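# Park the bike in the floor rack, kickstand up

## Task

Get the bike into the floor rack so that one of its wheels sits in the slot, near the slot's closed end, with the kickstand raised fully. When you finish, the bike must be motionless and touched by nothing but the rack: no wall, furniture or loose item may be in contact with it. The rack is loose on the floor and can slide. The robot must not topple or be left leaning, or the job fails.

## Robot and tools

ROBOT. TidyBot++: a wheeled base 0.54 m long, 0.50 m wide and 0.38 m tall on four driven casters, carrying one seven-joint arm that ends in a two-finger gripper. The shoulder sits 0.12 m ahead of the base centre at 0.68 m height. Segments: upper arm 0.42 m, forearm 0.31 m, hand 0.31 m to the hand point. The arm begins folded, hand pointing down, reaching up to 0.08 m beyond the base front. Cameras: base_camera (fixed on the base, looking forward) and wrist_camera (looks along the hand).

FRAMES. Base frame: origin on the floor below the base centre, x ahead, y to the left, z upward, metres. hand_pose is expressed here and marks the point halfway between the finger pads; its z axis runs out along the fingers, its y axis is the closing direction. Odometry frame: where the base frame was when the scene began. Heading is in radians, positive to the left, within -3.142..3.142.

move. One action per call, built from any of "base", "joints", "target", plus optional "speeds", "cameras" and "blocking". All parts start at once.
- base: an object holding relative offsets measured along the base's own axes at the moment the command starts. translate_m: metres forward (+) or back, -2..2. strafe_m: metres left (+) or right, -2..2. rotate_rad: radians, counter-clockwise from above is +, -6.3..6.3. Offsets, not positions.
- joints: absolute angle targets by name: joint_1_rad (unlimited, positive is clockwise from above, the opposite sense to rotate_rad), joint_2_rad -2.249..2.249 (shoulder, 0 = upper arm vertical, + leans forward), joint_3_rad (unlimited), joint_4_rad -2.579..2.579 (elbow, 0 = straight), joint_5_rad (unlimited), joint_6_rad -2.099..2.099 (wrist), joint_7_rad (unlimited, hand roll; at 1.57 with the hand down the fingers part left/right), and gripper_pos 0 (open, pad gap about 85 mm) to 1 (closed; gap is roughly 85 x (1 - gripper_pos) mm). Unlimited joints go the short way round, so rotate in steps smaller than half a turn. Done tolerance is 0.039 rad for joints 1-4, 0.095 for 5-7, 0.03 for the gripper.
- target: one flat list of seven numbers, an absolute hand pose in the base frame: [x, y, z, qw, qx, qy, qz], metres then unit quaternion. With a target, joints may contain only gripper_pos.
- speeds: caps for this action only: translate_m and strafe_m 0.05..0.5 m/s, rotate_rad 0.1..1.57 rad/s. When translating and strafing together, give the speed under just one of them.
- cameras: list of base_camera, wrist_camera or all; [] returns no images; omitted returns all.
- blocking: true/omitted waits until everything rests; false returns in about 0.5 s while motion continues. A later move overrides only the joints or base it names.
A call with no action just reports state and images. Unknown keys make a call invalid; out-of-range numbers get it refused, and a refusal or an unexpected stop cancels your remaining motion calls in that reply.

wait(seconds 0..10, cameras): lets time pass without new commands. stop(cameras): brakes all running motions. zoom_image(camera, region=[x0,y0,x1,y1] in pixels, top-left origin, at most 504x504): magnified view of the latest image. read_manual(section="licences"): licence text only. finished_scene(scene): ends the scene for good; the bike must stay parked without the robot.

RESULT LINES. move: "done" or the worst status. base_status, joint_status, hand_status: per-motion outcome (done, moving, off_target, stopped, not_followed, contact_stop, time_out, torque_fault, limit_stop_at_motor_heat). hand_pose: measured hand pose; hand_target: pose the joint targets imply. joint_positions, base_odometry (wheel-count based, slips count as motion, drifts a few cm), base_tilt in degrees (forward/right positive), motor_effort in percent with peak in brackets, Motor temperatures per arm joint, on_its_own (unrequested actions), pictures (camera order), earlier move (after non-blocking). "joint command not followed" with "cause:" means a self-collision check blocked the arm; "pose unreachable" means a target was withheld. ARM HIT means the arm struck the base or itself.

PRACTICAL NOTES. Targets usually end within about 3 cm; to fix position, shift your previous target by (wanted minus measured). To keep the hand still, resend hand_target, not hand_pose. Unreachable targets wander up to 10 s and end time_out. Low forward-pointing poses close in front of the base often miss and may drive the arm into the base, which is not guarded. A hand pointing down rises at most about 0.94 m, only near the base. Held loads make the arm sag; do not command a loaded joint to its current reading. A blocked base or joint keeps pushing; motor heat builds from long holds or pushing, and 75 °C triggers a sinking fault.

AVOID. Hooking the arm on things above about 0.6 m while driving, sideways swings with a stretched arm, or shoving/pulling with a raised hand: these can tip the robot. Driving the arm into objects (torque fault, 10 s arm freeze). Dropping or releasing the bike while it moves, slamming, hard impacts, squeezing hard on a part still resting on something, or overloading the gripper. Leaving the bike leaning on a wall, furniture or loose items. Occasional outside tugs on held parts or nudges to loose objects can occur.

Each tool is called after "Call:" as name(argument=value, ...) on one line, values as JSON.

## Session

Call:
move()

Scene clock: 0.00 s.
Motor temperatures (°C): [42 35 36 36 42 43 47]
base_odometry: x=+0.000 y=+0.000 heading=+0.000
base_tilt: forward=-0.1 right=+0.0
base_status: not commanded
joint_positions: joint_1_rad=+0.009 joint_2_rad=-0.339 joint_3_rad=+3.110 joint_4_rad=-2.512 joint_5_rad=-0.030 joint_6_rad=-0.906 joint_7_rad=+1.562 gripper_pos=+0.000
joint_status: not commanded
motor_effort: joint_1_rad=-1 joint_2_rad=+0 joint_3_rad=+2 joint_4_rad=+12 joint_5_rad=+0 joint_6_rad=+1 joint_7_rad=+0
hand_pose: x=+0.2573 y=+0.0107 z=+0.5898 quat_wxyz=(-0.007, +0.999, -0.003, +0.032) (m; base frame)
hand_target: x=+0.2572 y=+0.0107 z=+0.5897 quat_wxyz=(-0.007, +0.999, -0.003, +0.031) (m; base frame)
hand_status: not commanded
pictures: base_camera, wrist_camera

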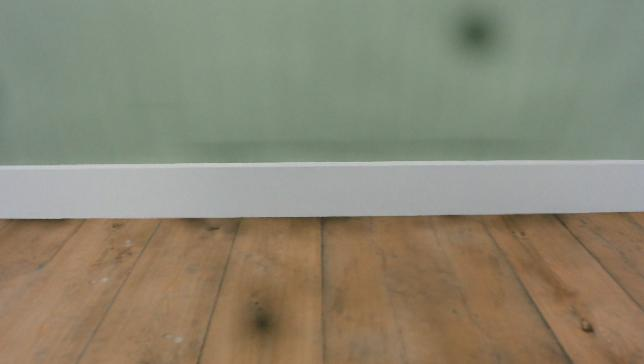

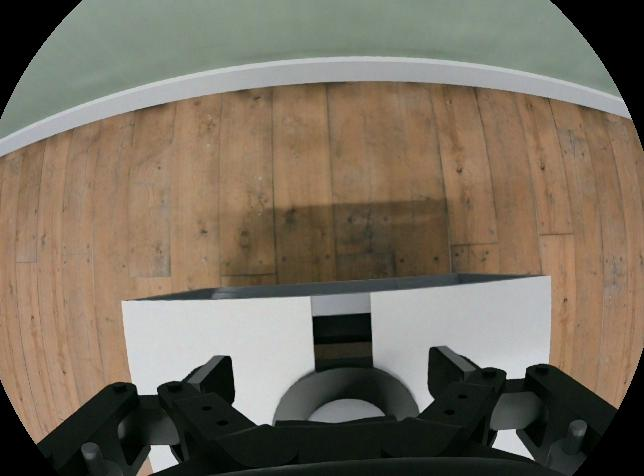

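Call:
move(base={"rotate_rad": 0.9})

Call:
move(base={"rotate_rad": 0.9})

Call:
move(base={"rotate_rad": 0.9})

Call:
move(base={"rotate_rad": 0.9})

Call:
move(base={"rotate_rad": 0.9})

Call:
move(base={"rotate_rad": 0.9})

Scene clock: 11.93 s.
Motor temperatures (°C): [42 35 36 36 42 43 47]
move: done
base_odometry: x=+0.000 y=+0.000 heading=+0.900
base_tilt: forward=-0.1 right=+0.1
base_status: done
joint_positions: joint_1_rad=+0.009 joint_2_rad=-0.339 joint_3_rad=+3.110 joint_4_rad=-2.512 joint_5_rad=-0.030 joint_6_rad=-0.906 joint_7_rad=+1.562 gripper_pos=+0.000
joint_status: not commanded
motor_effort: joint_1_rad=-1(1) joint_2_rad=+0(1) joint_3_rad=+2(3) joint_4_rad=+12(13) joint_5_rad=+0(1) joint_6_rad=+1(2) joint_7_rad=+0(0)
hand_pose: x=+0.2573 y=+0.0107 z=+0.5898 quat_wxyz=(-0.007, +0.999, -0.003, +0.032) (m; base frame)
hand_target: x=+0.2572 y=+0.0107 z=+0.5897 quat_wxyz=(-0.007, +0.999, -0.003, +0.031) (m; base frame)
hand_status: not commanded
pictures: base_camera, wrist_camera

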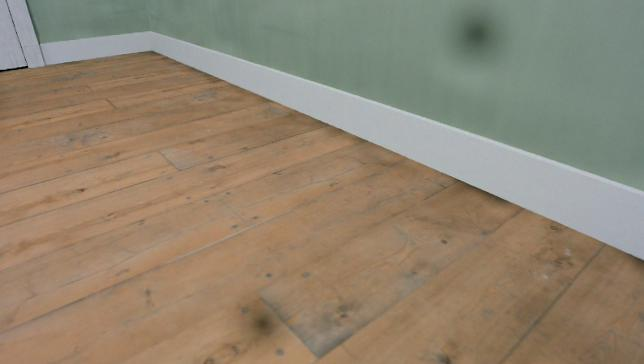

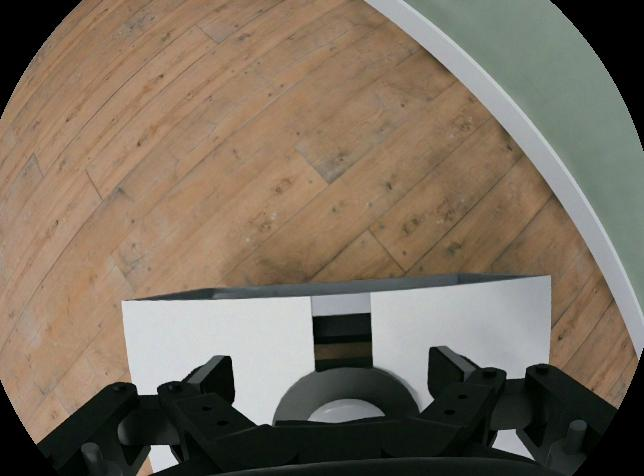

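Scene clock: 13.73 s.
Motor temperatures (°C): [42 35 36 36 42 43 47]
move: done
base_odometry: x=+0.000 y=+0.000 heading=+1.799
base_tilt: forward=-0.1 right=+0.0
base_status: done
joint_positions: joint_1_rad=+0.009 joint_2_rad=-0.339 joint_3_rad=+3.110 joint_4_rad=-2.512 joint_5_rad=-0.030 joint_6_rad=-0.906 joint_7_rad=+1.562 gripper_pos=+0.000
joint_status: not commanded
motor_effort: joint_1_rad=-1(1) joint_2_rad=+0(1) joint_3_rad=+2(3) joint_4_rad=+11(14) joint_5_rad=+0(1) joint_6_rad=+0(2) joint_7_rad=+0(0)
hand_pose: x=+0.2573 y=+0.0107 z=+0.5898 quat_wxyz=(-0.007, +0.999, -0.003, +0.032) (m; base frame)
hand_target: x=+0.2572 y=+0.0107 z=+0.5897 quat_wxyz=(-0.007, +0.999, -0.003, +0.031) (m; base frame)
hand_status: not commanded
pictures: base_camera, wrist_camera

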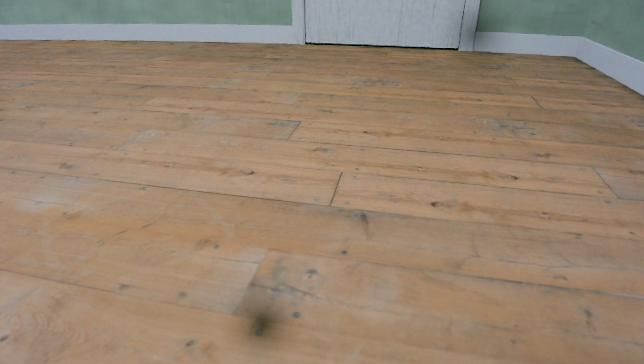

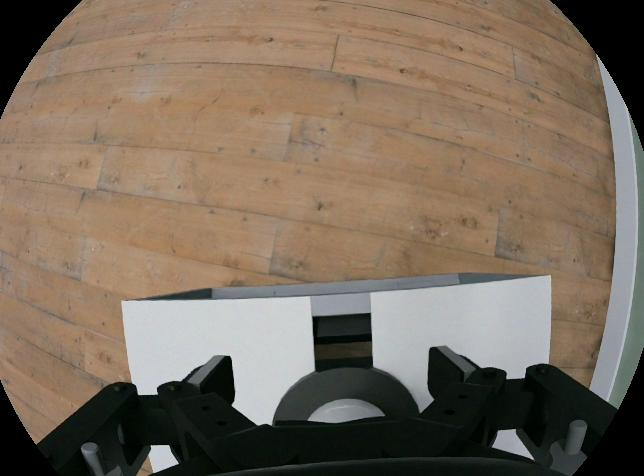

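Scene clock: 15.53 s.
Motor temperatures (°C): [42 35 36 36 42 43 47]
move: done
base_odometry: x=+0.000 y=+0.000 heading=+2.699
base_tilt: forward=-0.1 right=+0.1
base_status: done
joint_positions: joint_1_rad=+0.009 joint_2_rad=-0.339 joint_3_rad=+3.110 joint_4_rad=-2.512 joint_5_rad=-0.030 joint_6_rad=-0.906 joint_7_rad=+1.562 gripper_pos=+0.000
joint_status: not commanded
motor_effort: joint_1_rad=-1(1) joint_2_rad=+0(1) joint_3_rad=+2(3) joint_4_rad=+12(13) joint_5_rad=+0(1) joint_6_rad=+1(2) joint_7_rad=+0(0)
hand_pose: x=+0.2573 y=+0.0107 z=+0.5898 quat_wxyz=(-0.007, +0.999, -0.003, +0.032) (m; base frame)
hand_target: x=+0.2572 y=+0.0107 z=+0.5897 quat_wxyz=(-0.007, +0.999, -0.003, +0.031) (m; base frame)
hand_status: not commanded
pictures: base_camera, wrist_camera

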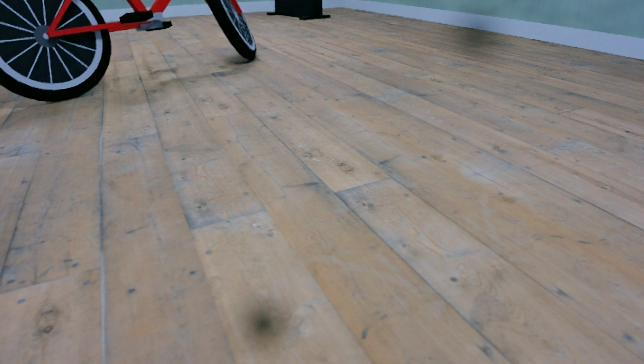

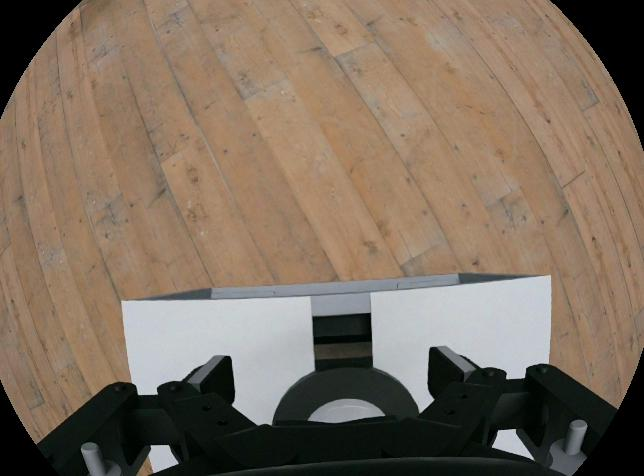

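Scene clock: 17.33 s.
Motor temperatures (°C): [42 35 36 36 42 43 47]
move: done
base_odometry: x=+0.000 y=+0.000 heading=-2.685
base_tilt: forward=-0.1 right=+0.0
base_status: done
joint_positions: joint_1_rad=+0.009 joint_2_rad=-0.339 joint_3_rad=+3.110 joint_4_rad=-2.512 joint_5_rad=-0.030 joint_6_rad=-0.906 joint_7_rad=+1.562 gripper_pos=+0.000
joint_status: not commanded
motor_effort: joint_1_rad=-1(1) joint_2_rad=+0(1) joint_3_rad=+3(3) joint_4_rad=+12(13) joint_5_rad=+0(1) joint_6_rad=+1(2) joint_7_rad=+0(0)
hand_pose: x=+0.2573 y=+0.0107 z=+0.5898 quat_wxyz=(-0.007, +0.999, -0.003, +0.032) (m; base frame)
hand_target: x=+0.2572 y=+0.0107 z=+0.5897 quat_wxyz=(-0.007, +0.999, -0.003, +0.031) (m; base frame)
hand_status: not commanded
pictures: base_camera, wrist_camera

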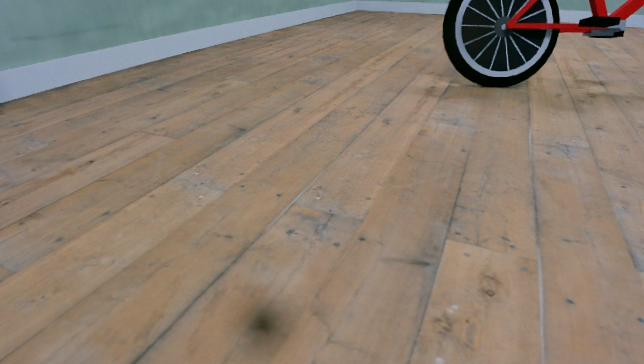

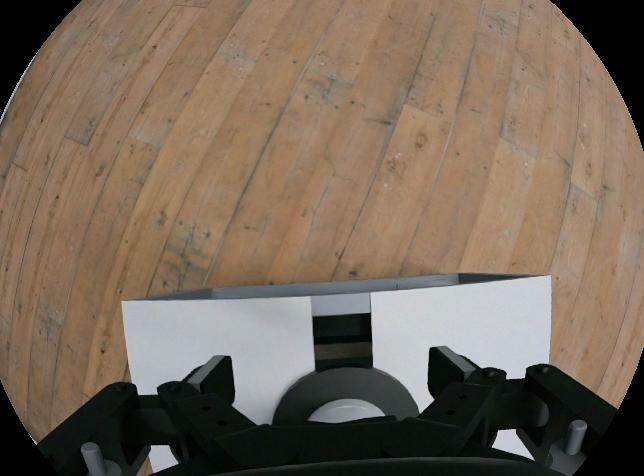

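Scene clock: 19.13 s.
Motor temperatures (°C): [42 35 36 36 42 43 47]
move: done
base_odometry: x=+0.000 y=+0.000 heading=-1.785
base_tilt: forward=-0.1 right=+0.0
base_status: done
joint_positions: joint_1_rad=+0.009 joint_2_rad=-0.339 joint_3_rad=+3.110 joint_4_rad=-2.512 joint_5_rad=-0.030 joint_6_rad=-0.906 joint_7_rad=+1.562 gripper_pos=+0.000
joint_status: not commanded
motor_effort: joint_1_rad=+0(1) joint_2_rad=-1(1) joint_3_rad=+2(3) joint_4_rad=+12(13) joint_5_rad=+1(1) joint_6_rad=+0(2) joint_7_rad=+0(0)
hand_pose: x=+0.2573 y=+0.0107 z=+0.5898 quat_wxyz=(-0.007, +0.999, -0.003, +0.032) (m; base frame)
hand_target: x=+0.2572 y=+0.0107 z=+0.5897 quat_wxyz=(-0.007, +0.999, -0.003, +0.031) (m; base frame)
hand_status: not commanded
pictures: base_camera, wrist_camera

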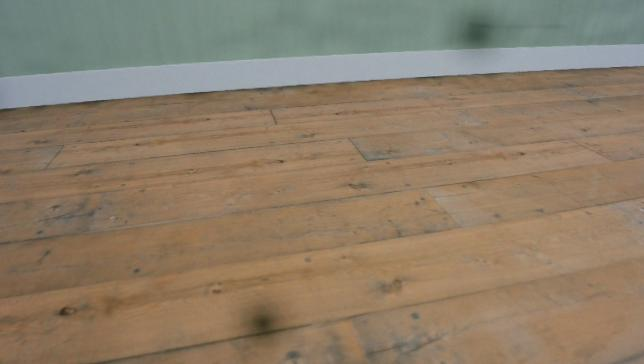

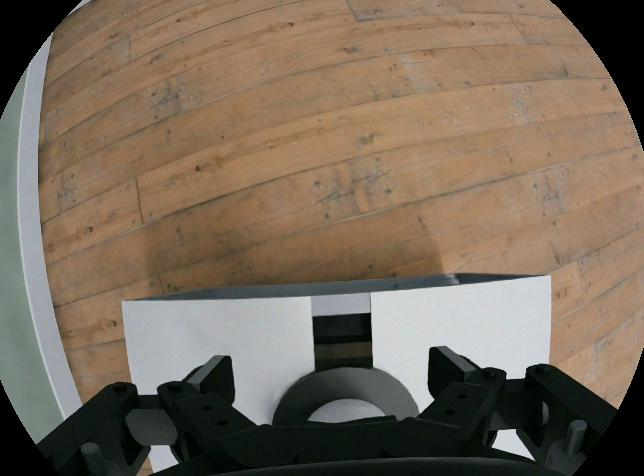

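Scene clock: 20.93 s.
Motor temperatures (°C): [42 35 36 36 42 43 47]
move: done
base_odometry: x=+0.000 y=+0.000 heading=-0.886
base_tilt: forward=-0.1 right=+0.0
base_status: done
joint_positions: joint_1_rad=+0.009 joint_2_rad=-0.339 joint_3_rad=+3.110 joint_4_rad=-2.512 joint_5_rad=-0.030 joint_6_rad=-0.906 joint_7_rad=+1.562 gripper_pos=+0.000
joint_status: not commanded
motor_effort: joint_1_rad=-1(2) joint_2_rad=+0(1) joint_3_rad=+2(3) joint_4_rad=+12(14) joint_5_rad=+0(1) joint_6_rad=+1(2) joint_7_rad=+0(0)
hand_pose: x=+0.2573 y=+0.0107 z=+0.5898 quat_wxyz=(-0.007, +0.999, -0.003, +0.032) (m; base frame)
hand_target: x=+0.2572 y=+0.0107 z=+0.5897 quat_wxyz=(-0.007, +0.999, -0.003, +0.031) (m; base frame)
hand_status: not commanded
pictures: base_camera, wrist_camera

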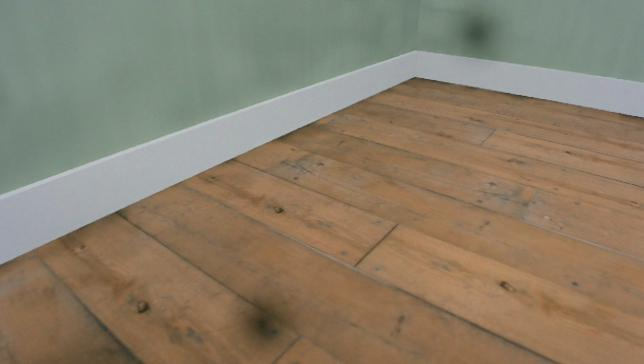

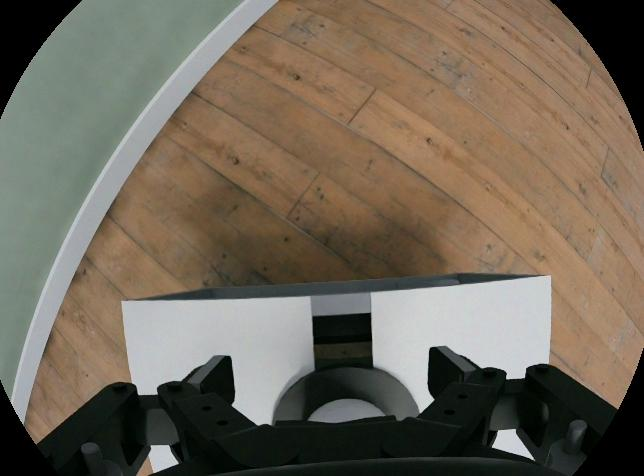

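Call:
move(base={"rotate_rad": -2.3}, joints={"joint_6_rad": 0.35})

Scene clock: 27.53 s.
Motor temperatures (°C): [42 35 36 36 42 43 47]
move: done
base_odometry: x=+0.000 y=+0.000 heading=+3.098
base_tilt: forward=+0.0 right=+0.0
base_status: done
joint_positions: joint_1_rad=+0.009 joint_2_rad=-0.339 joint_3_rad=+3.110 joint_4_rad=-2.511 joint_5_rad=-0.030 joint_6_rad=+0.268 joint_7_rad=+1.562 gripper_pos=+0.000
joint_status: all done
motor_effort: joint_1_rad=-1(2) joint_2_rad=-5(6) joint_3_rad=+2(4) joint_4_rad=+17(17) joint_5_rad=+0(1) joint_6_rad=+8(10) joint_7_rad=+0(0)
hand_pose: x=+0.5319 y=+0.0088 z=+0.7988 quat_wxyz=(-0.010, +0.815, -0.006, +0.580) (m; base frame)
hand_target: x=+0.5390 y=+0.0084 z=+0.8226 quat_wxyz=(-0.009, +0.790, -0.006, +0.612) (m; base frame)
hand_status: not commanded
pictures: base_camera, wrist_camera

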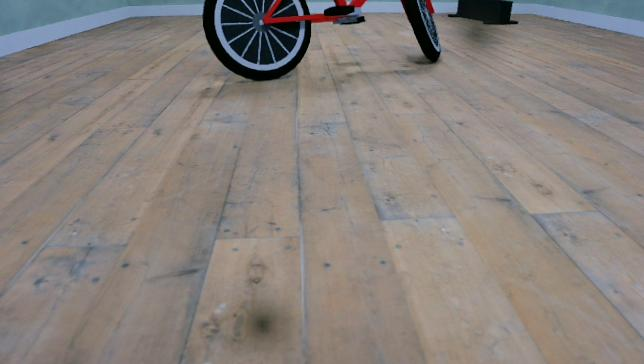

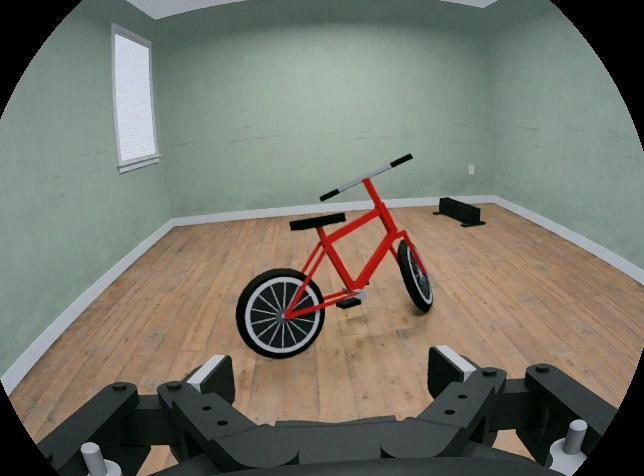

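Call:
zoom_image(camera="wrist_camera", region=[220, 140, 500, 370])

Call:
zoom_image(camera="wrist_camera", region=[420, 180, 500, 240])

Call:
zoom_image(camera="base_camera", region=[190, 0, 530, 100])

Scaled by 1.800.

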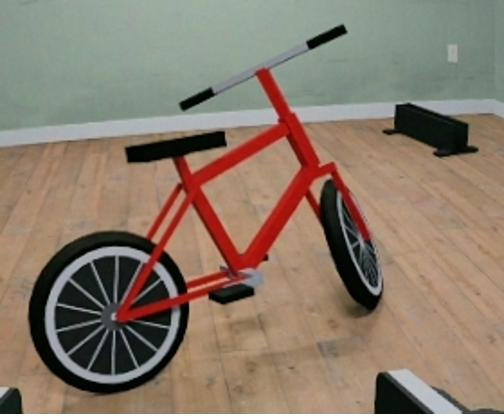

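Scaled by 6.300.

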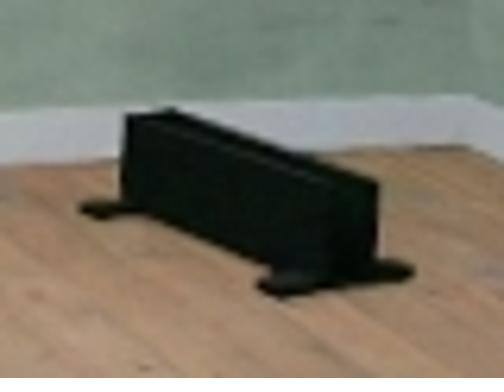

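Scaled by 1.482.

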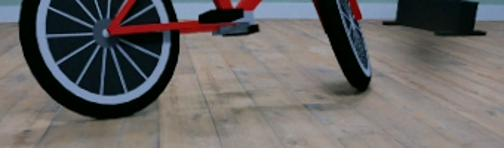

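Call:
move(base={"strafe_m": -1.05, "translate_m": 0.3})

Call:
move(base={"translate_m": 0.9})

Scene clock: 63.57 s.
Motor temperatures (°C): [41 35 36 36 42 43 47]
move: done
base_odometry: x=-0.254 y=+1.062 heading=+3.097
base_tilt: forward=+0.0 right=+0.0
base_status: done
joint_positions: joint_1_rad=+0.009 joint_2_rad=-0.339 joint_3_rad=+3.110 joint_4_rad=-2.511 joint_5_rad=-0.030 joint_6_rad=+0.268 joint_7_rad=+1.562 gripper_pos=+0.000
joint_status: not commanded
motor_effort: joint_1_rad=-1(1) joint_2_rad=-5(6) joint_3_rad=+2(4) joint_4_rad=+17(18) joint_5_rad=+0(1) joint_6_rad=+9(10) joint_7_rad=+0(0)
hand_pose: x=+0.5320 y=+0.0088 z=+0.7988 quat_wxyz=(-0.010, +0.815, -0.006, +0.580) (m; base frame)
hand_target: x=+0.5390 y=+0.0084 z=+0.8226 quat_wxyz=(-0.009, +0.790, -0.006, +0.612) (m; base frame)
hand_status: not commanded
pictures: base_camera, wrist_camera

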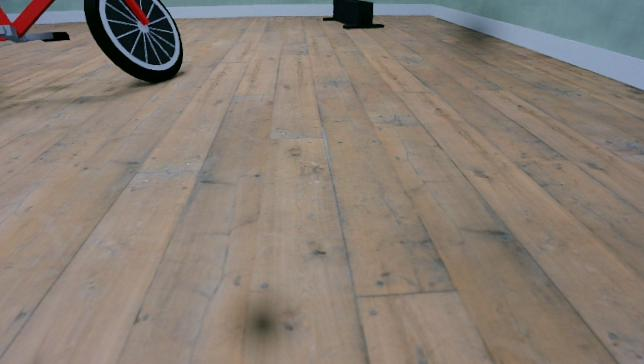

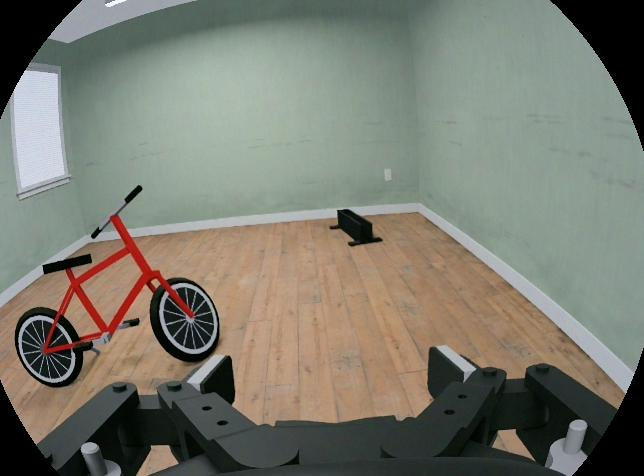

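Scene clock: 66.73 s.
Motor temperatures (°C): [41 35 36 36 42 43 47]
move: done
base_odometry: x=-1.153 y=+1.102 heading=+3.097
base_tilt: forward=-0.1 right=+0.0
base_status: done
joint_positions: joint_1_rad=+0.009 joint_2_rad=-0.339 joint_3_rad=+3.110 joint_4_rad=-2.511 joint_5_rad=-0.030 joint_6_rad=+0.270 joint_7_rad=+1.562 gripper_pos=+0.000
joint_status: not commanded
motor_effort: joint_1_rad=-1(1) joint_2_rad=-5(7) joint_3_rad=+2(3) joint_4_rad=+17(18) joint_5_rad=+0(1) joint_6_rad=+9(10) joint_7_rad=+0(0)
hand_pose: x=+0.5321 y=+0.0088 z=+0.7993 quat_wxyz=(-0.010, +0.814, -0.006, +0.581) (m; base frame)
hand_target: x=+0.5390 y=+0.0084 z=+0.8226 quat_wxyz=(-0.009, +0.790, -0.006, +0.612) (m; base frame)
hand_status: not commanded
pictures: base_camera, wrist_camera

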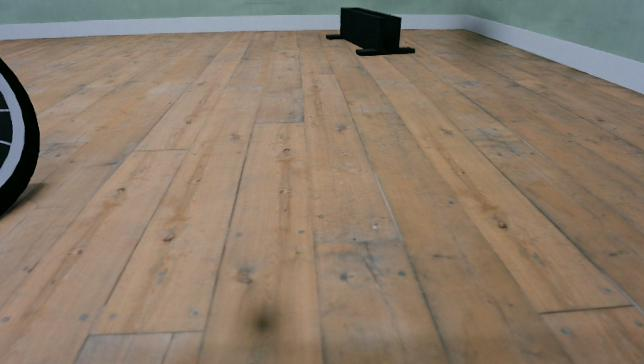

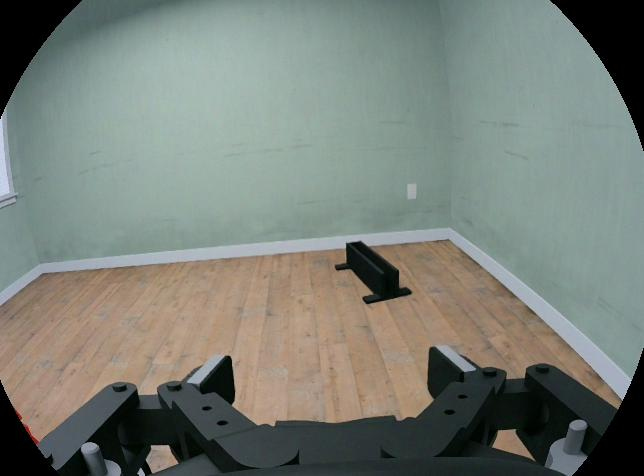

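Call:
zoom_image(camera="wrist_camera", region=[320, 230, 430, 310])

Call:
zoom_image(camera="base_camera", region=[310, 0, 430, 70])

Scaled by 4.582.

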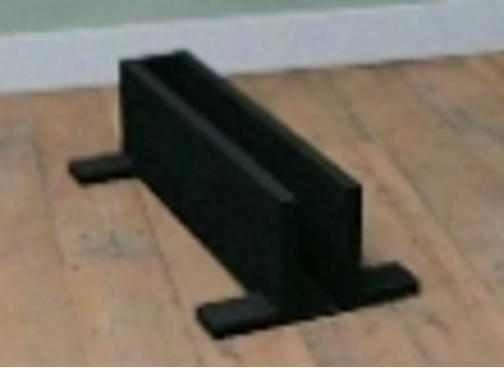

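Scaled by 4.200.

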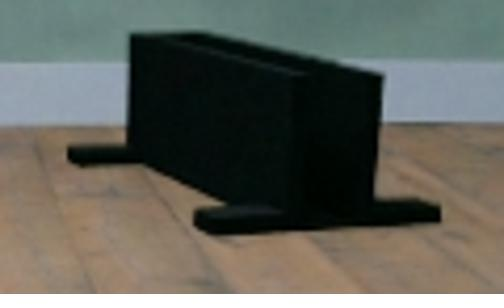

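Call:
move(base={"translate_m": 1.2, "strafe_m": 0.15})

Call:
move(base={"rotate_rad": 2.5})

Scene clock: 127.27 s.
Motor temperatures (°C): [41 35 35 36 42 43 47]
move: done
base_odometry: x=-2.359 y=+1.006 heading=+3.097
base_tilt: forward=-0.1 right=+0.0
base_status: done
joint_positions: joint_1_rad=+0.009 joint_2_rad=-0.339 joint_3_rad=+3.110 joint_4_rad=-2.511 joint_5_rad=-0.030 joint_6_rad=+0.270 joint_7_rad=+1.562 gripper_pos=+0.000
joint_status: not commanded
motor_effort: joint_1_rad=-1(1) joint_2_rad=-5(7) joint_3_rad=+2(3) joint_4_rad=+17(18) joint_5_rad=+1(1) joint_6_rad=+9(10) joint_7_rad=+0(0)
hand_pose: x=+0.5322 y=+0.0088 z=+0.7995 quat_wxyz=(-0.010, +0.814, -0.006, +0.581) (m; base frame)
hand_target: x=+0.5390 y=+0.0084 z=+0.8226 quat_wxyz=(-0.009, +0.790, -0.006, +0.612) (m; base frame)
hand_status: not commanded
pictures: base_camera, wrist_camera

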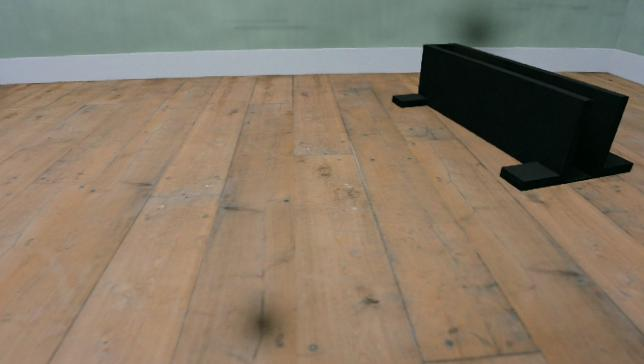

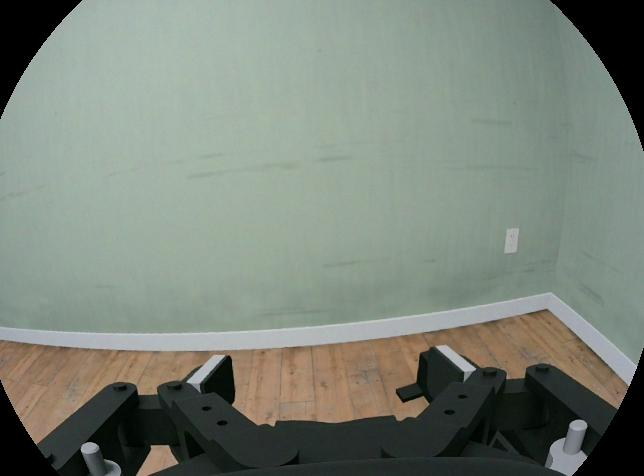

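Scene clock: 130.13 s.
Motor temperatures (°C): [41 35 35 36 42 43 47]
move: done
base_odometry: x=-2.359 y=+1.006 heading=-0.687
base_tilt: forward=-0.1 right=-0.1
base_status: done
joint_positions: joint_1_rad=+0.009 joint_2_rad=-0.339 joint_3_rad=+3.110 joint_4_rad=-2.511 joint_5_rad=-0.030 joint_6_rad=+0.270 joint_7_rad=+1.562 gripper_pos=+0.000
joint_status: not commanded
motor_effort: joint_1_rad=-1(2) joint_2_rad=-5(6) joint_3_rad=+2(4) joint_4_rad=+17(18) joint_5_rad=+0(1) joint_6_rad=+8(10) joint_7_rad=+0(0)
hand_pose: x=+0.5322 y=+0.0088 z=+0.7995 quat_wxyz=(-0.010, +0.814, -0.006, +0.581) (m; base frame)
hand_target: x=+0.5390 y=+0.0084 z=+0.8226 quat_wxyz=(-0.009, +0.790, -0.006, +0.612) (m; base frame)
hand_status: not commanded
pictures: base_camera, wrist_camera

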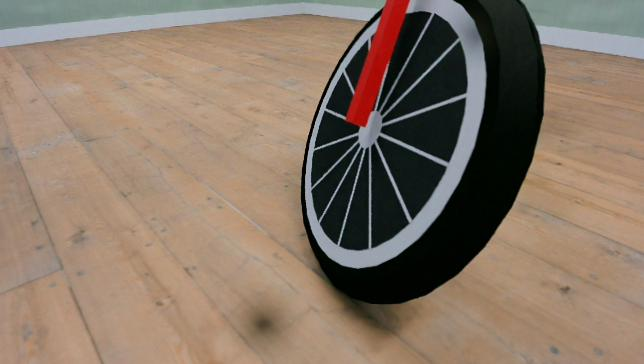

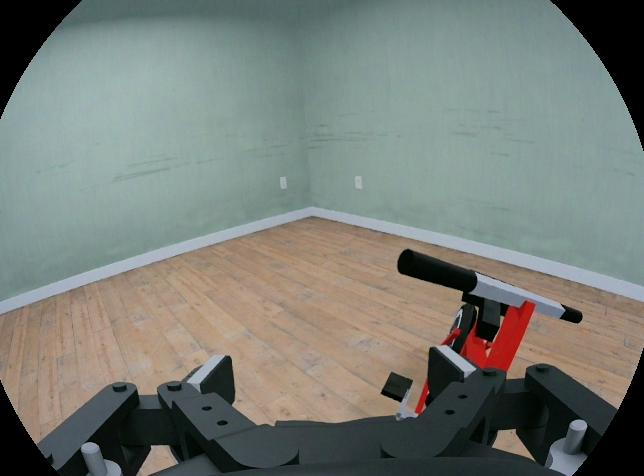

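Call:
move(base={"translate_m": -0.6})

Call:
zoom_image(camera="wrist_camera", region=[280, 120, 560, 370])

Scene clock: 139.23 s.
Motor temperatures (°C): [41 35 35 36 42 43 47]
move: done
base_odometry: x=-2.823 y=+1.387 heading=-0.687
base_tilt: forward=-0.1 right=+0.0
base_status: done
joint_positions: joint_1_rad=+0.009 joint_2_rad=-0.342 joint_3_rad=+3.110 joint_4_rad=-2.511 joint_5_rad=-0.030 joint_6_rad=+0.272 joint_7_rad=+1.562 gripper_pos=+0.000
joint_status: not commanded
motor_effort: joint_1_rad=-1(1) joint_2_rad=-5(9) joint_3_rad=+2(3) joint_4_rad=+18(19) joint_5_rad=+0(1) joint_6_rad=+10(10) joint_7_rad=+0(0)
hand_pose: x=+0.5320 y=+0.0088 z=+0.8012 quat_wxyz=(-0.010, +0.813, -0.006, +0.583) (m; base frame)
hand_target: x=+0.5390 y=+0.0084 z=+0.8226 quat_wxyz=(-0.009, +0.790, -0.006, +0.612) (m; base frame)
hand_status: not commanded
pictures: base_camera, wrist_camera

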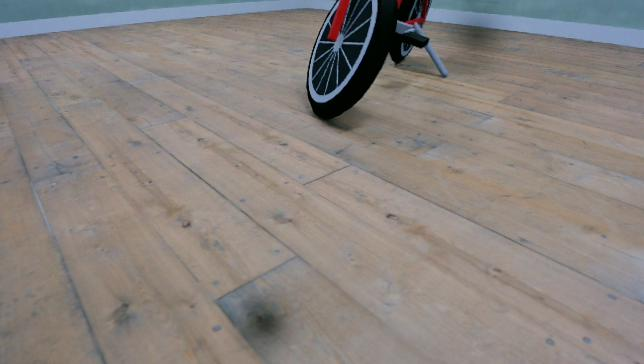

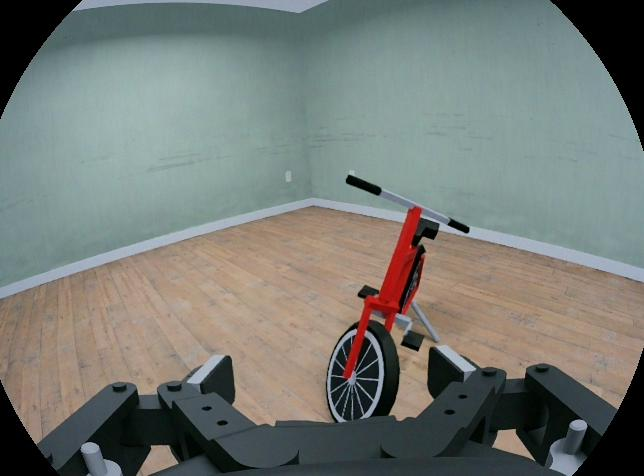

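Scaled by 1.800.

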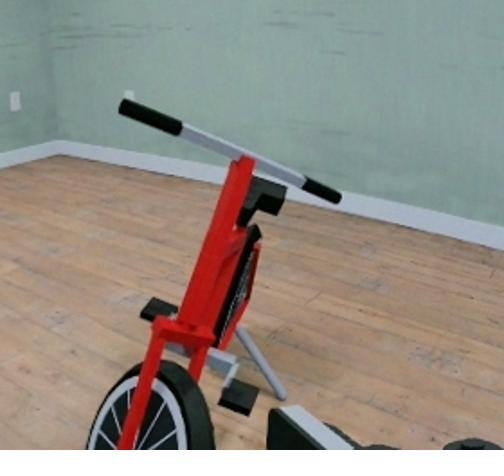

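Call:
move(base={"translate_m": 0.25, "strafe_m": 0.3}, cameras=[])

Call:
move(base={"rotate_rad": -2.4}, joints={"joint_6_rad": -0.45})

Scene clock: 172.23 s.
Motor temperatures (°C): [41 35 35 36 42 43 47]
move: done
base_odometry: x=-2.439 y=+1.460 heading=-0.686
base_tilt: forward=-0.1 right=-0.1
base_status: done
joint_positions: joint_1_rad=+0.009 joint_2_rad=-0.342 joint_3_rad=+3.110 joint_4_rad=-2.511 joint_5_rad=-0.030 joint_6_rad=+0.272 joint_7_rad=+1.562 gripper_pos=+0.000
joint_status: not commanded
motor_effort: joint_1_rad=-1(1) joint_2_rad=-5(6) joint_3_rad=+2(3) joint_4_rad=+17(18) joint_5_rad=+0(1) joint_6_rad=+9(10) joint_7_rad=+0(0)
hand_pose: x=+0.5320 y=+0.0088 z=+0.8012 quat_wxyz=(-0.010, +0.813, -0.006, +0.583) (m; base frame)
hand_target: x=+0.5390 y=+0.0084 z=+0.8226 quat_wxyz=(-0.009, +0.790, -0.006, +0.612) (m; base frame)
hand_status: not commanded
pictures: none
No camera images: "cameras" was empty.

Scene clock: 175.07 s.
Motor temperatures (°C): [41 35 35 36 42 43 47]
move: done
base_odometry: x=-2.439 y=+1.460 heading=-3.086
base_tilt: forward=-0.1 right=+0.0
base_status: done
joint_positions: joint_1_rad=+0.009 joint_2_rad=-0.342 joint_3_rad=+3.110 joint_4_rad=-2.511 joint_5_rad=-0.030 joint_6_rad=-0.383 joint_7_rad=+1.562 gripper_pos=+0.000
joint_status: all done
motor_effort: joint_1_rad=-1(2) joint_2_rad=-3(5) joint_3_rad=+2(3) joint_4_rad=+15(17) joint_5_rad=+0(1) joint_6_rad=+6(9) joint_7_rad=+0(0)
hand_pose: x=+0.4102 y=+0.0106 z=+0.6423 quat_wxyz=(-0.009, +0.957, -0.004, +0.291) (m; base frame)
hand_target: x=+0.3918 y=+0.0106 z=+0.6300 quat_wxyz=(-0.009, +0.967, -0.004, +0.256) (m; base frame)
hand_status: not commanded
pictures: base_camera, wrist_camera

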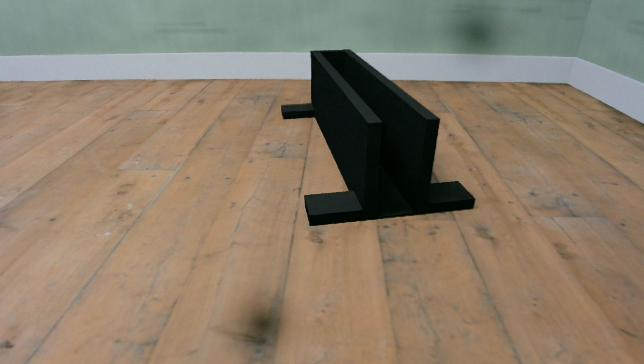

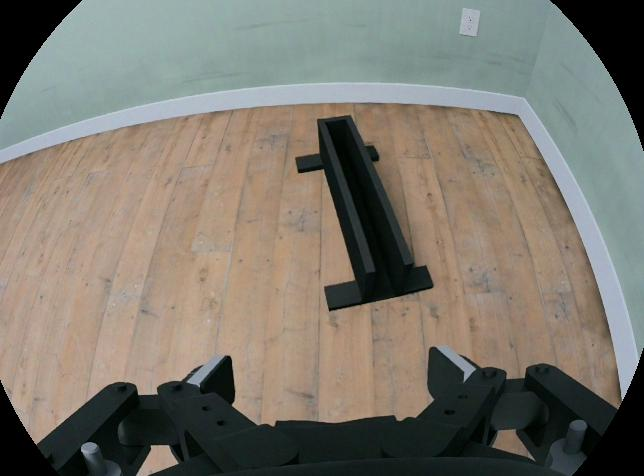

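Call:
zoom_image(camera="wrist_camera", region=[290, 110, 450, 320])

Call:
zoom_image(camera="base_camera", region=[280, 40, 480, 240])

Scaled by 2.400.

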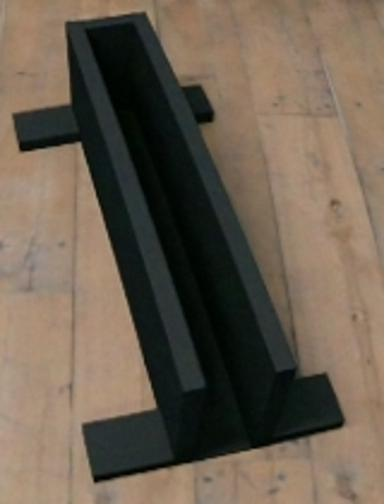

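Scaled by 2.520.

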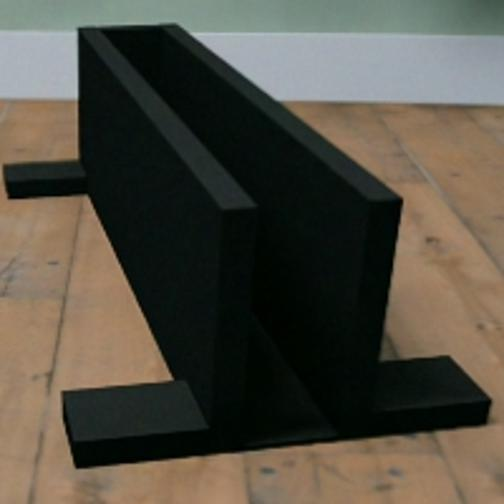

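Call:
move(base={"translate_m": 0.3}, joints={"joint_6_rad": -0.9})

Call:
move(target=[0.62, -0.05, 0.35, 0, 0.9969, 0.0785, 0])

Scene clock: 206.10 s.
Motor temperatures (°C): [40 35 34 36 42 43 47]
move: done
base_odometry: x=-2.739 y=+1.444 heading=-3.087
base_tilt: forward=+0.0 right=+0.0
base_status: done
joint_positions: joint_1_rad=+0.009 joint_2_rad=-0.341 joint_3_rad=+3.110 joint_4_rad=-2.511 joint_5_rad=-0.030 joint_6_rad=-0.827 joint_7_rad=+1.562 gripper_pos=+0.000
joint_status: all done
motor_effort: joint_1_rad=-1(1) joint_2_rad=-1(4) joint_3_rad=+2(3) joint_4_rad=+13(16) joint_5_rad=+0(1) joint_6_rad=+1(6) joint_7_rad=+0(0)
hand_pose: x=+0.2822 y=+0.0108 z=+0.5928 quat_wxyz=(-0.008, +0.997, -0.003, +0.072) (m; base frame)
hand_target: x=+0.2588 y=+0.0107 z=+0.5898 quat_wxyz=(-0.007, +0.999, -0.003, +0.034) (m; base frame)
hand_status: not commanded
pictures: base_camera, wrist_camera

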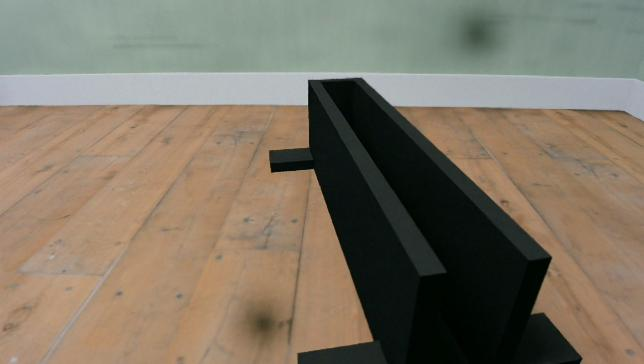

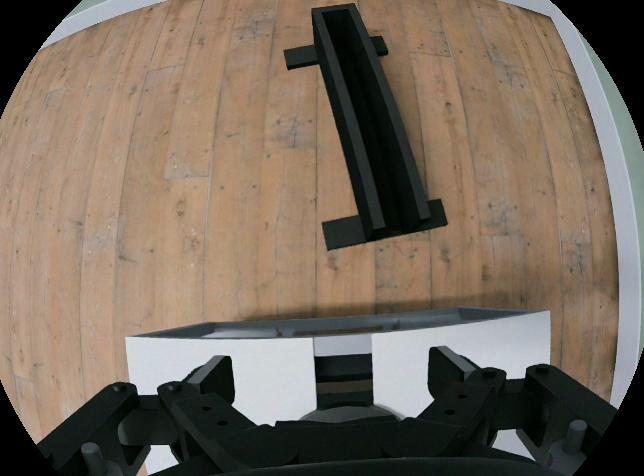

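Scene clock: 208.63 s.
Motor temperatures (°C): [40 35 34 36 42 43 47]
move: off_target
base_odometry: x=-2.739 y=+1.444 heading=-3.087
base_tilt: forward=-0.1 right=+0.0
base_status: not commanded
joint_positions: joint_1_rad=+0.112 joint_2_rad=+0.935 joint_3_rad=+3.110 joint_4_rad=-1.680 joint_5_rad=-0.017 joint_6_rad=-0.625 joint_7_rad=+1.704 gripper_pos=+0.000
joint_status: not commanded
motor_effort: joint_1_rad=-1(1) joint_2_rad=-36(38) joint_3_rad=+1(3) joint_4_rad=+7(14) joint_5_rad=+0(1) joint_6_rad=-1(2) joint_7_rad=+0(0)
hand_pose: x=+0.5844 y=-0.0306 z=+0.3510 quat_wxyz=(-0.023, +0.999, +0.013, -0.046) (m; base frame)
hand_target: x=+0.6200 y=-0.0500 z=+0.3500 quat_wxyz=(+0.000, +0.997, +0.079, +0.000) (m; base frame)
hand_status: off_target (0.041 m and 9.5 deg from the pose sent, 0.420 m and 12.5 deg at the start)
pictures: base_camera, wrist_camera

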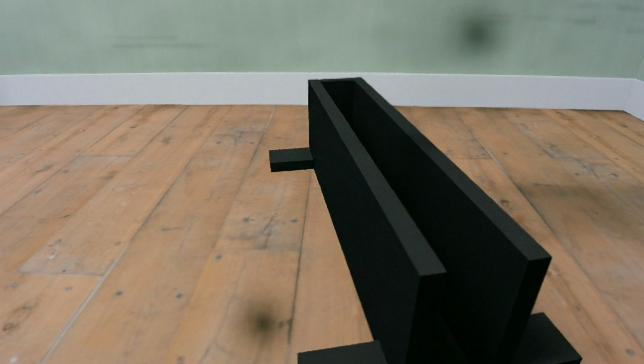

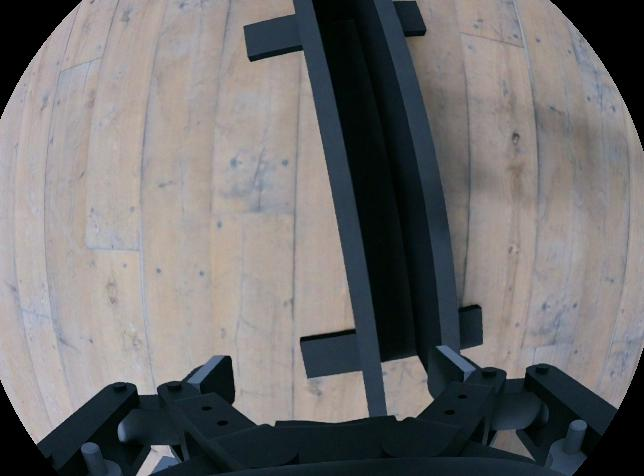

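Call:
move(target=[0.66, -0.08, 0.25, 0, 0.9969, 0.0785, 0])

Scene clock: 215.50 s.
Motor temperatures (°C): [40 35 34 36 42 43 47]
move: off_target
base_odometry: x=-2.739 y=+1.444 heading=-3.087
base_tilt: forward=-0.1 right=+0.0
base_status: not commanded
joint_positions: joint_1_rad=+0.161 joint_2_rad=+1.201 joint_3_rad=+3.110 joint_4_rad=-1.453 joint_5_rad=-0.002 joint_6_rad=-0.592 joint_7_rad=+1.745 gripper_pos=+0.000
joint_status: not commanded
motor_effort: joint_1_rad=-1(2) joint_2_rad=-40(43) joint_3_rad=+0(1) joint_4_rad=+6(7) joint_5_rad=+0(1) joint_6_rad=-1(2) joint_7_rad=+0(0)
hand_pose: x=+0.6228 y=-0.0612 z=+0.2474 quat_wxyz=(-0.023, +0.998, +0.012, -0.049) (m; base frame)
hand_target: x=+0.6600 y=-0.0800 z=+0.2500 quat_wxyz=(+0.000, +0.997, +0.079, +0.000) (m; base frame)
hand_status: off_target (0.042 m and 9.8 deg from the pose sent, 0.135 m and 9.5 deg at the start)
pictures: base_camera, wrist_camera

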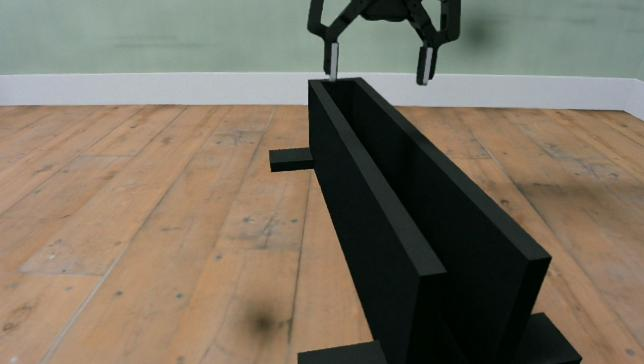

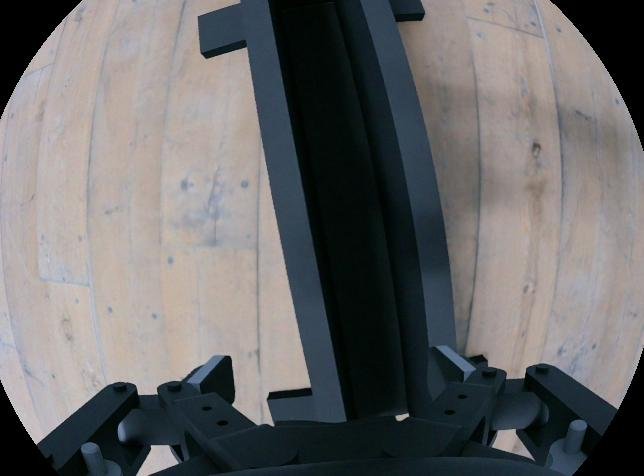

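Call:
move(target=[0.64, -0.065, 0.22, 0.027, 0.987, 0.146, 0.049])

Scene clock: 227.47 s.
Motor temperatures (°C): [40 35 34 36 42 43 47]
move: off_target
base_odometry: x=-2.739 y=+1.444 heading=-3.087
base_tilt: forward=+0.0 right=+0.1
base_status: not commanded
joint_positions: joint_1_rad=+0.126 joint_2_rad=+1.209 joint_3_rad=+3.113 joint_4_rad=-1.590 joint_5_rad=+0.111 joint_6_rad=-0.287 joint_7_rad=+1.745 gripper_pos=+0.000
joint_status: not commanded
motor_effort: joint_1_rad=-1(2) joint_2_rad=-39(41) joint_3_rad=+0(2) joint_4_rad=+5(6) joint_5_rad=+0(1) joint_6_rad=+1(2) joint_7_rad=+0(0)
hand_pose: x=+0.6326 y=-0.0561 z=+0.2243 quat_wxyz=(+0.008, +0.996, +0.081, +0.027) (m; base frame)
hand_target: x=+0.6400 y=-0.0650 z=+0.2200 quat_wxyz=(+0.027, +0.988, +0.146, +0.049) (m; base frame)
hand_status: off_target (0.012 m and 8.2 deg from the pose sent, 0.033 m and 19.9 deg at the start)
pictures: base_camera, wrist_camera

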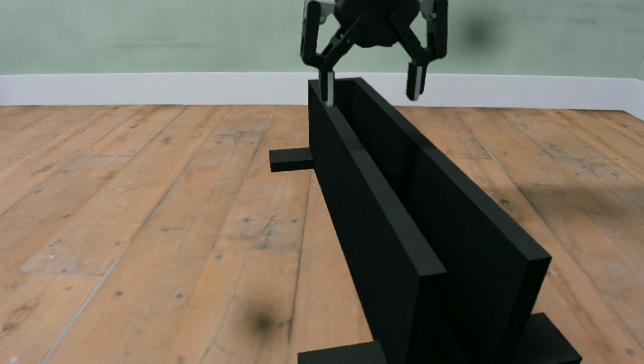

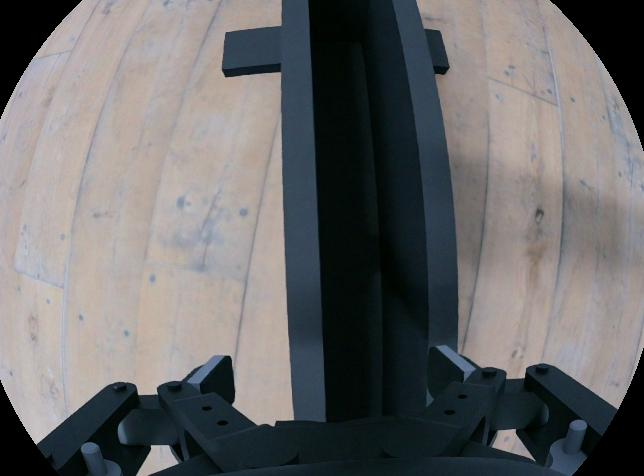

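Call:
move(target=[0.64, -0.045, 0.13, 0.027, 0.987, 0.146, 0.049])

Scene clock: 233.40 s.
Motor temperatures (°C): [40 35 34 36 42 43 47]
move: off_target
base_odometry: x=-2.739 y=+1.444 heading=-3.087
base_tilt: forward=+0.0 right=+0.0
base_status: not commanded
joint_positions: joint_1_rad=+0.072 joint_2_rad=+1.424 joint_3_rad=+3.133 joint_4_rad=-1.511 joint_5_rad=+0.112 joint_6_rad=-0.207 joint_7_rad=+1.745 gripper_pos=+0.000
joint_status: not commanded
motor_effort: joint_1_rad=-1(2) joint_2_rad=-38(42) joint_3_rad=+1(1) joint_4_rad=+3(5) joint_5_rad=+0(1) joint_6_rad=+0(1) joint_7_rad=+0(0)
hand_pose: x=+0.5985 y=-0.0352 z=+0.1245 quat_wxyz=(+0.007, +0.994, +0.106, -0.001) (m; base frame)
hand_target: x=+0.6400 y=-0.0450 z=+0.1300 quat_wxyz=(+0.027, +0.988, +0.146, +0.049) (m; base frame)
hand_status: off_target (0.043 m and 7.7 deg from the pose sent, 0.095 m and 8.2 deg at the start)
pictures: base_camera, wrist_camera

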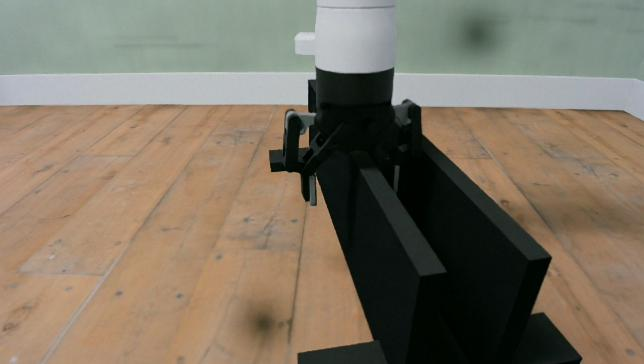

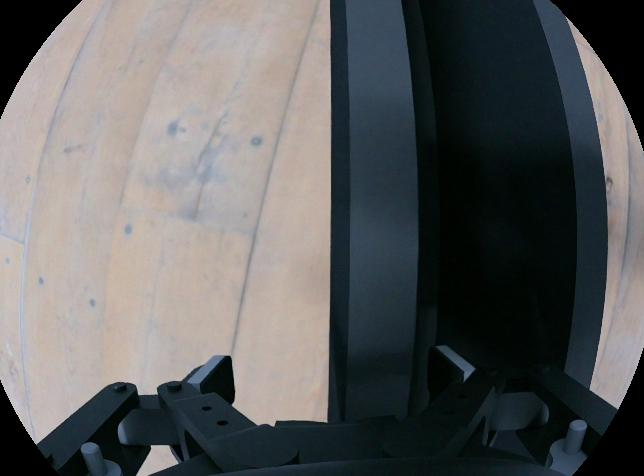

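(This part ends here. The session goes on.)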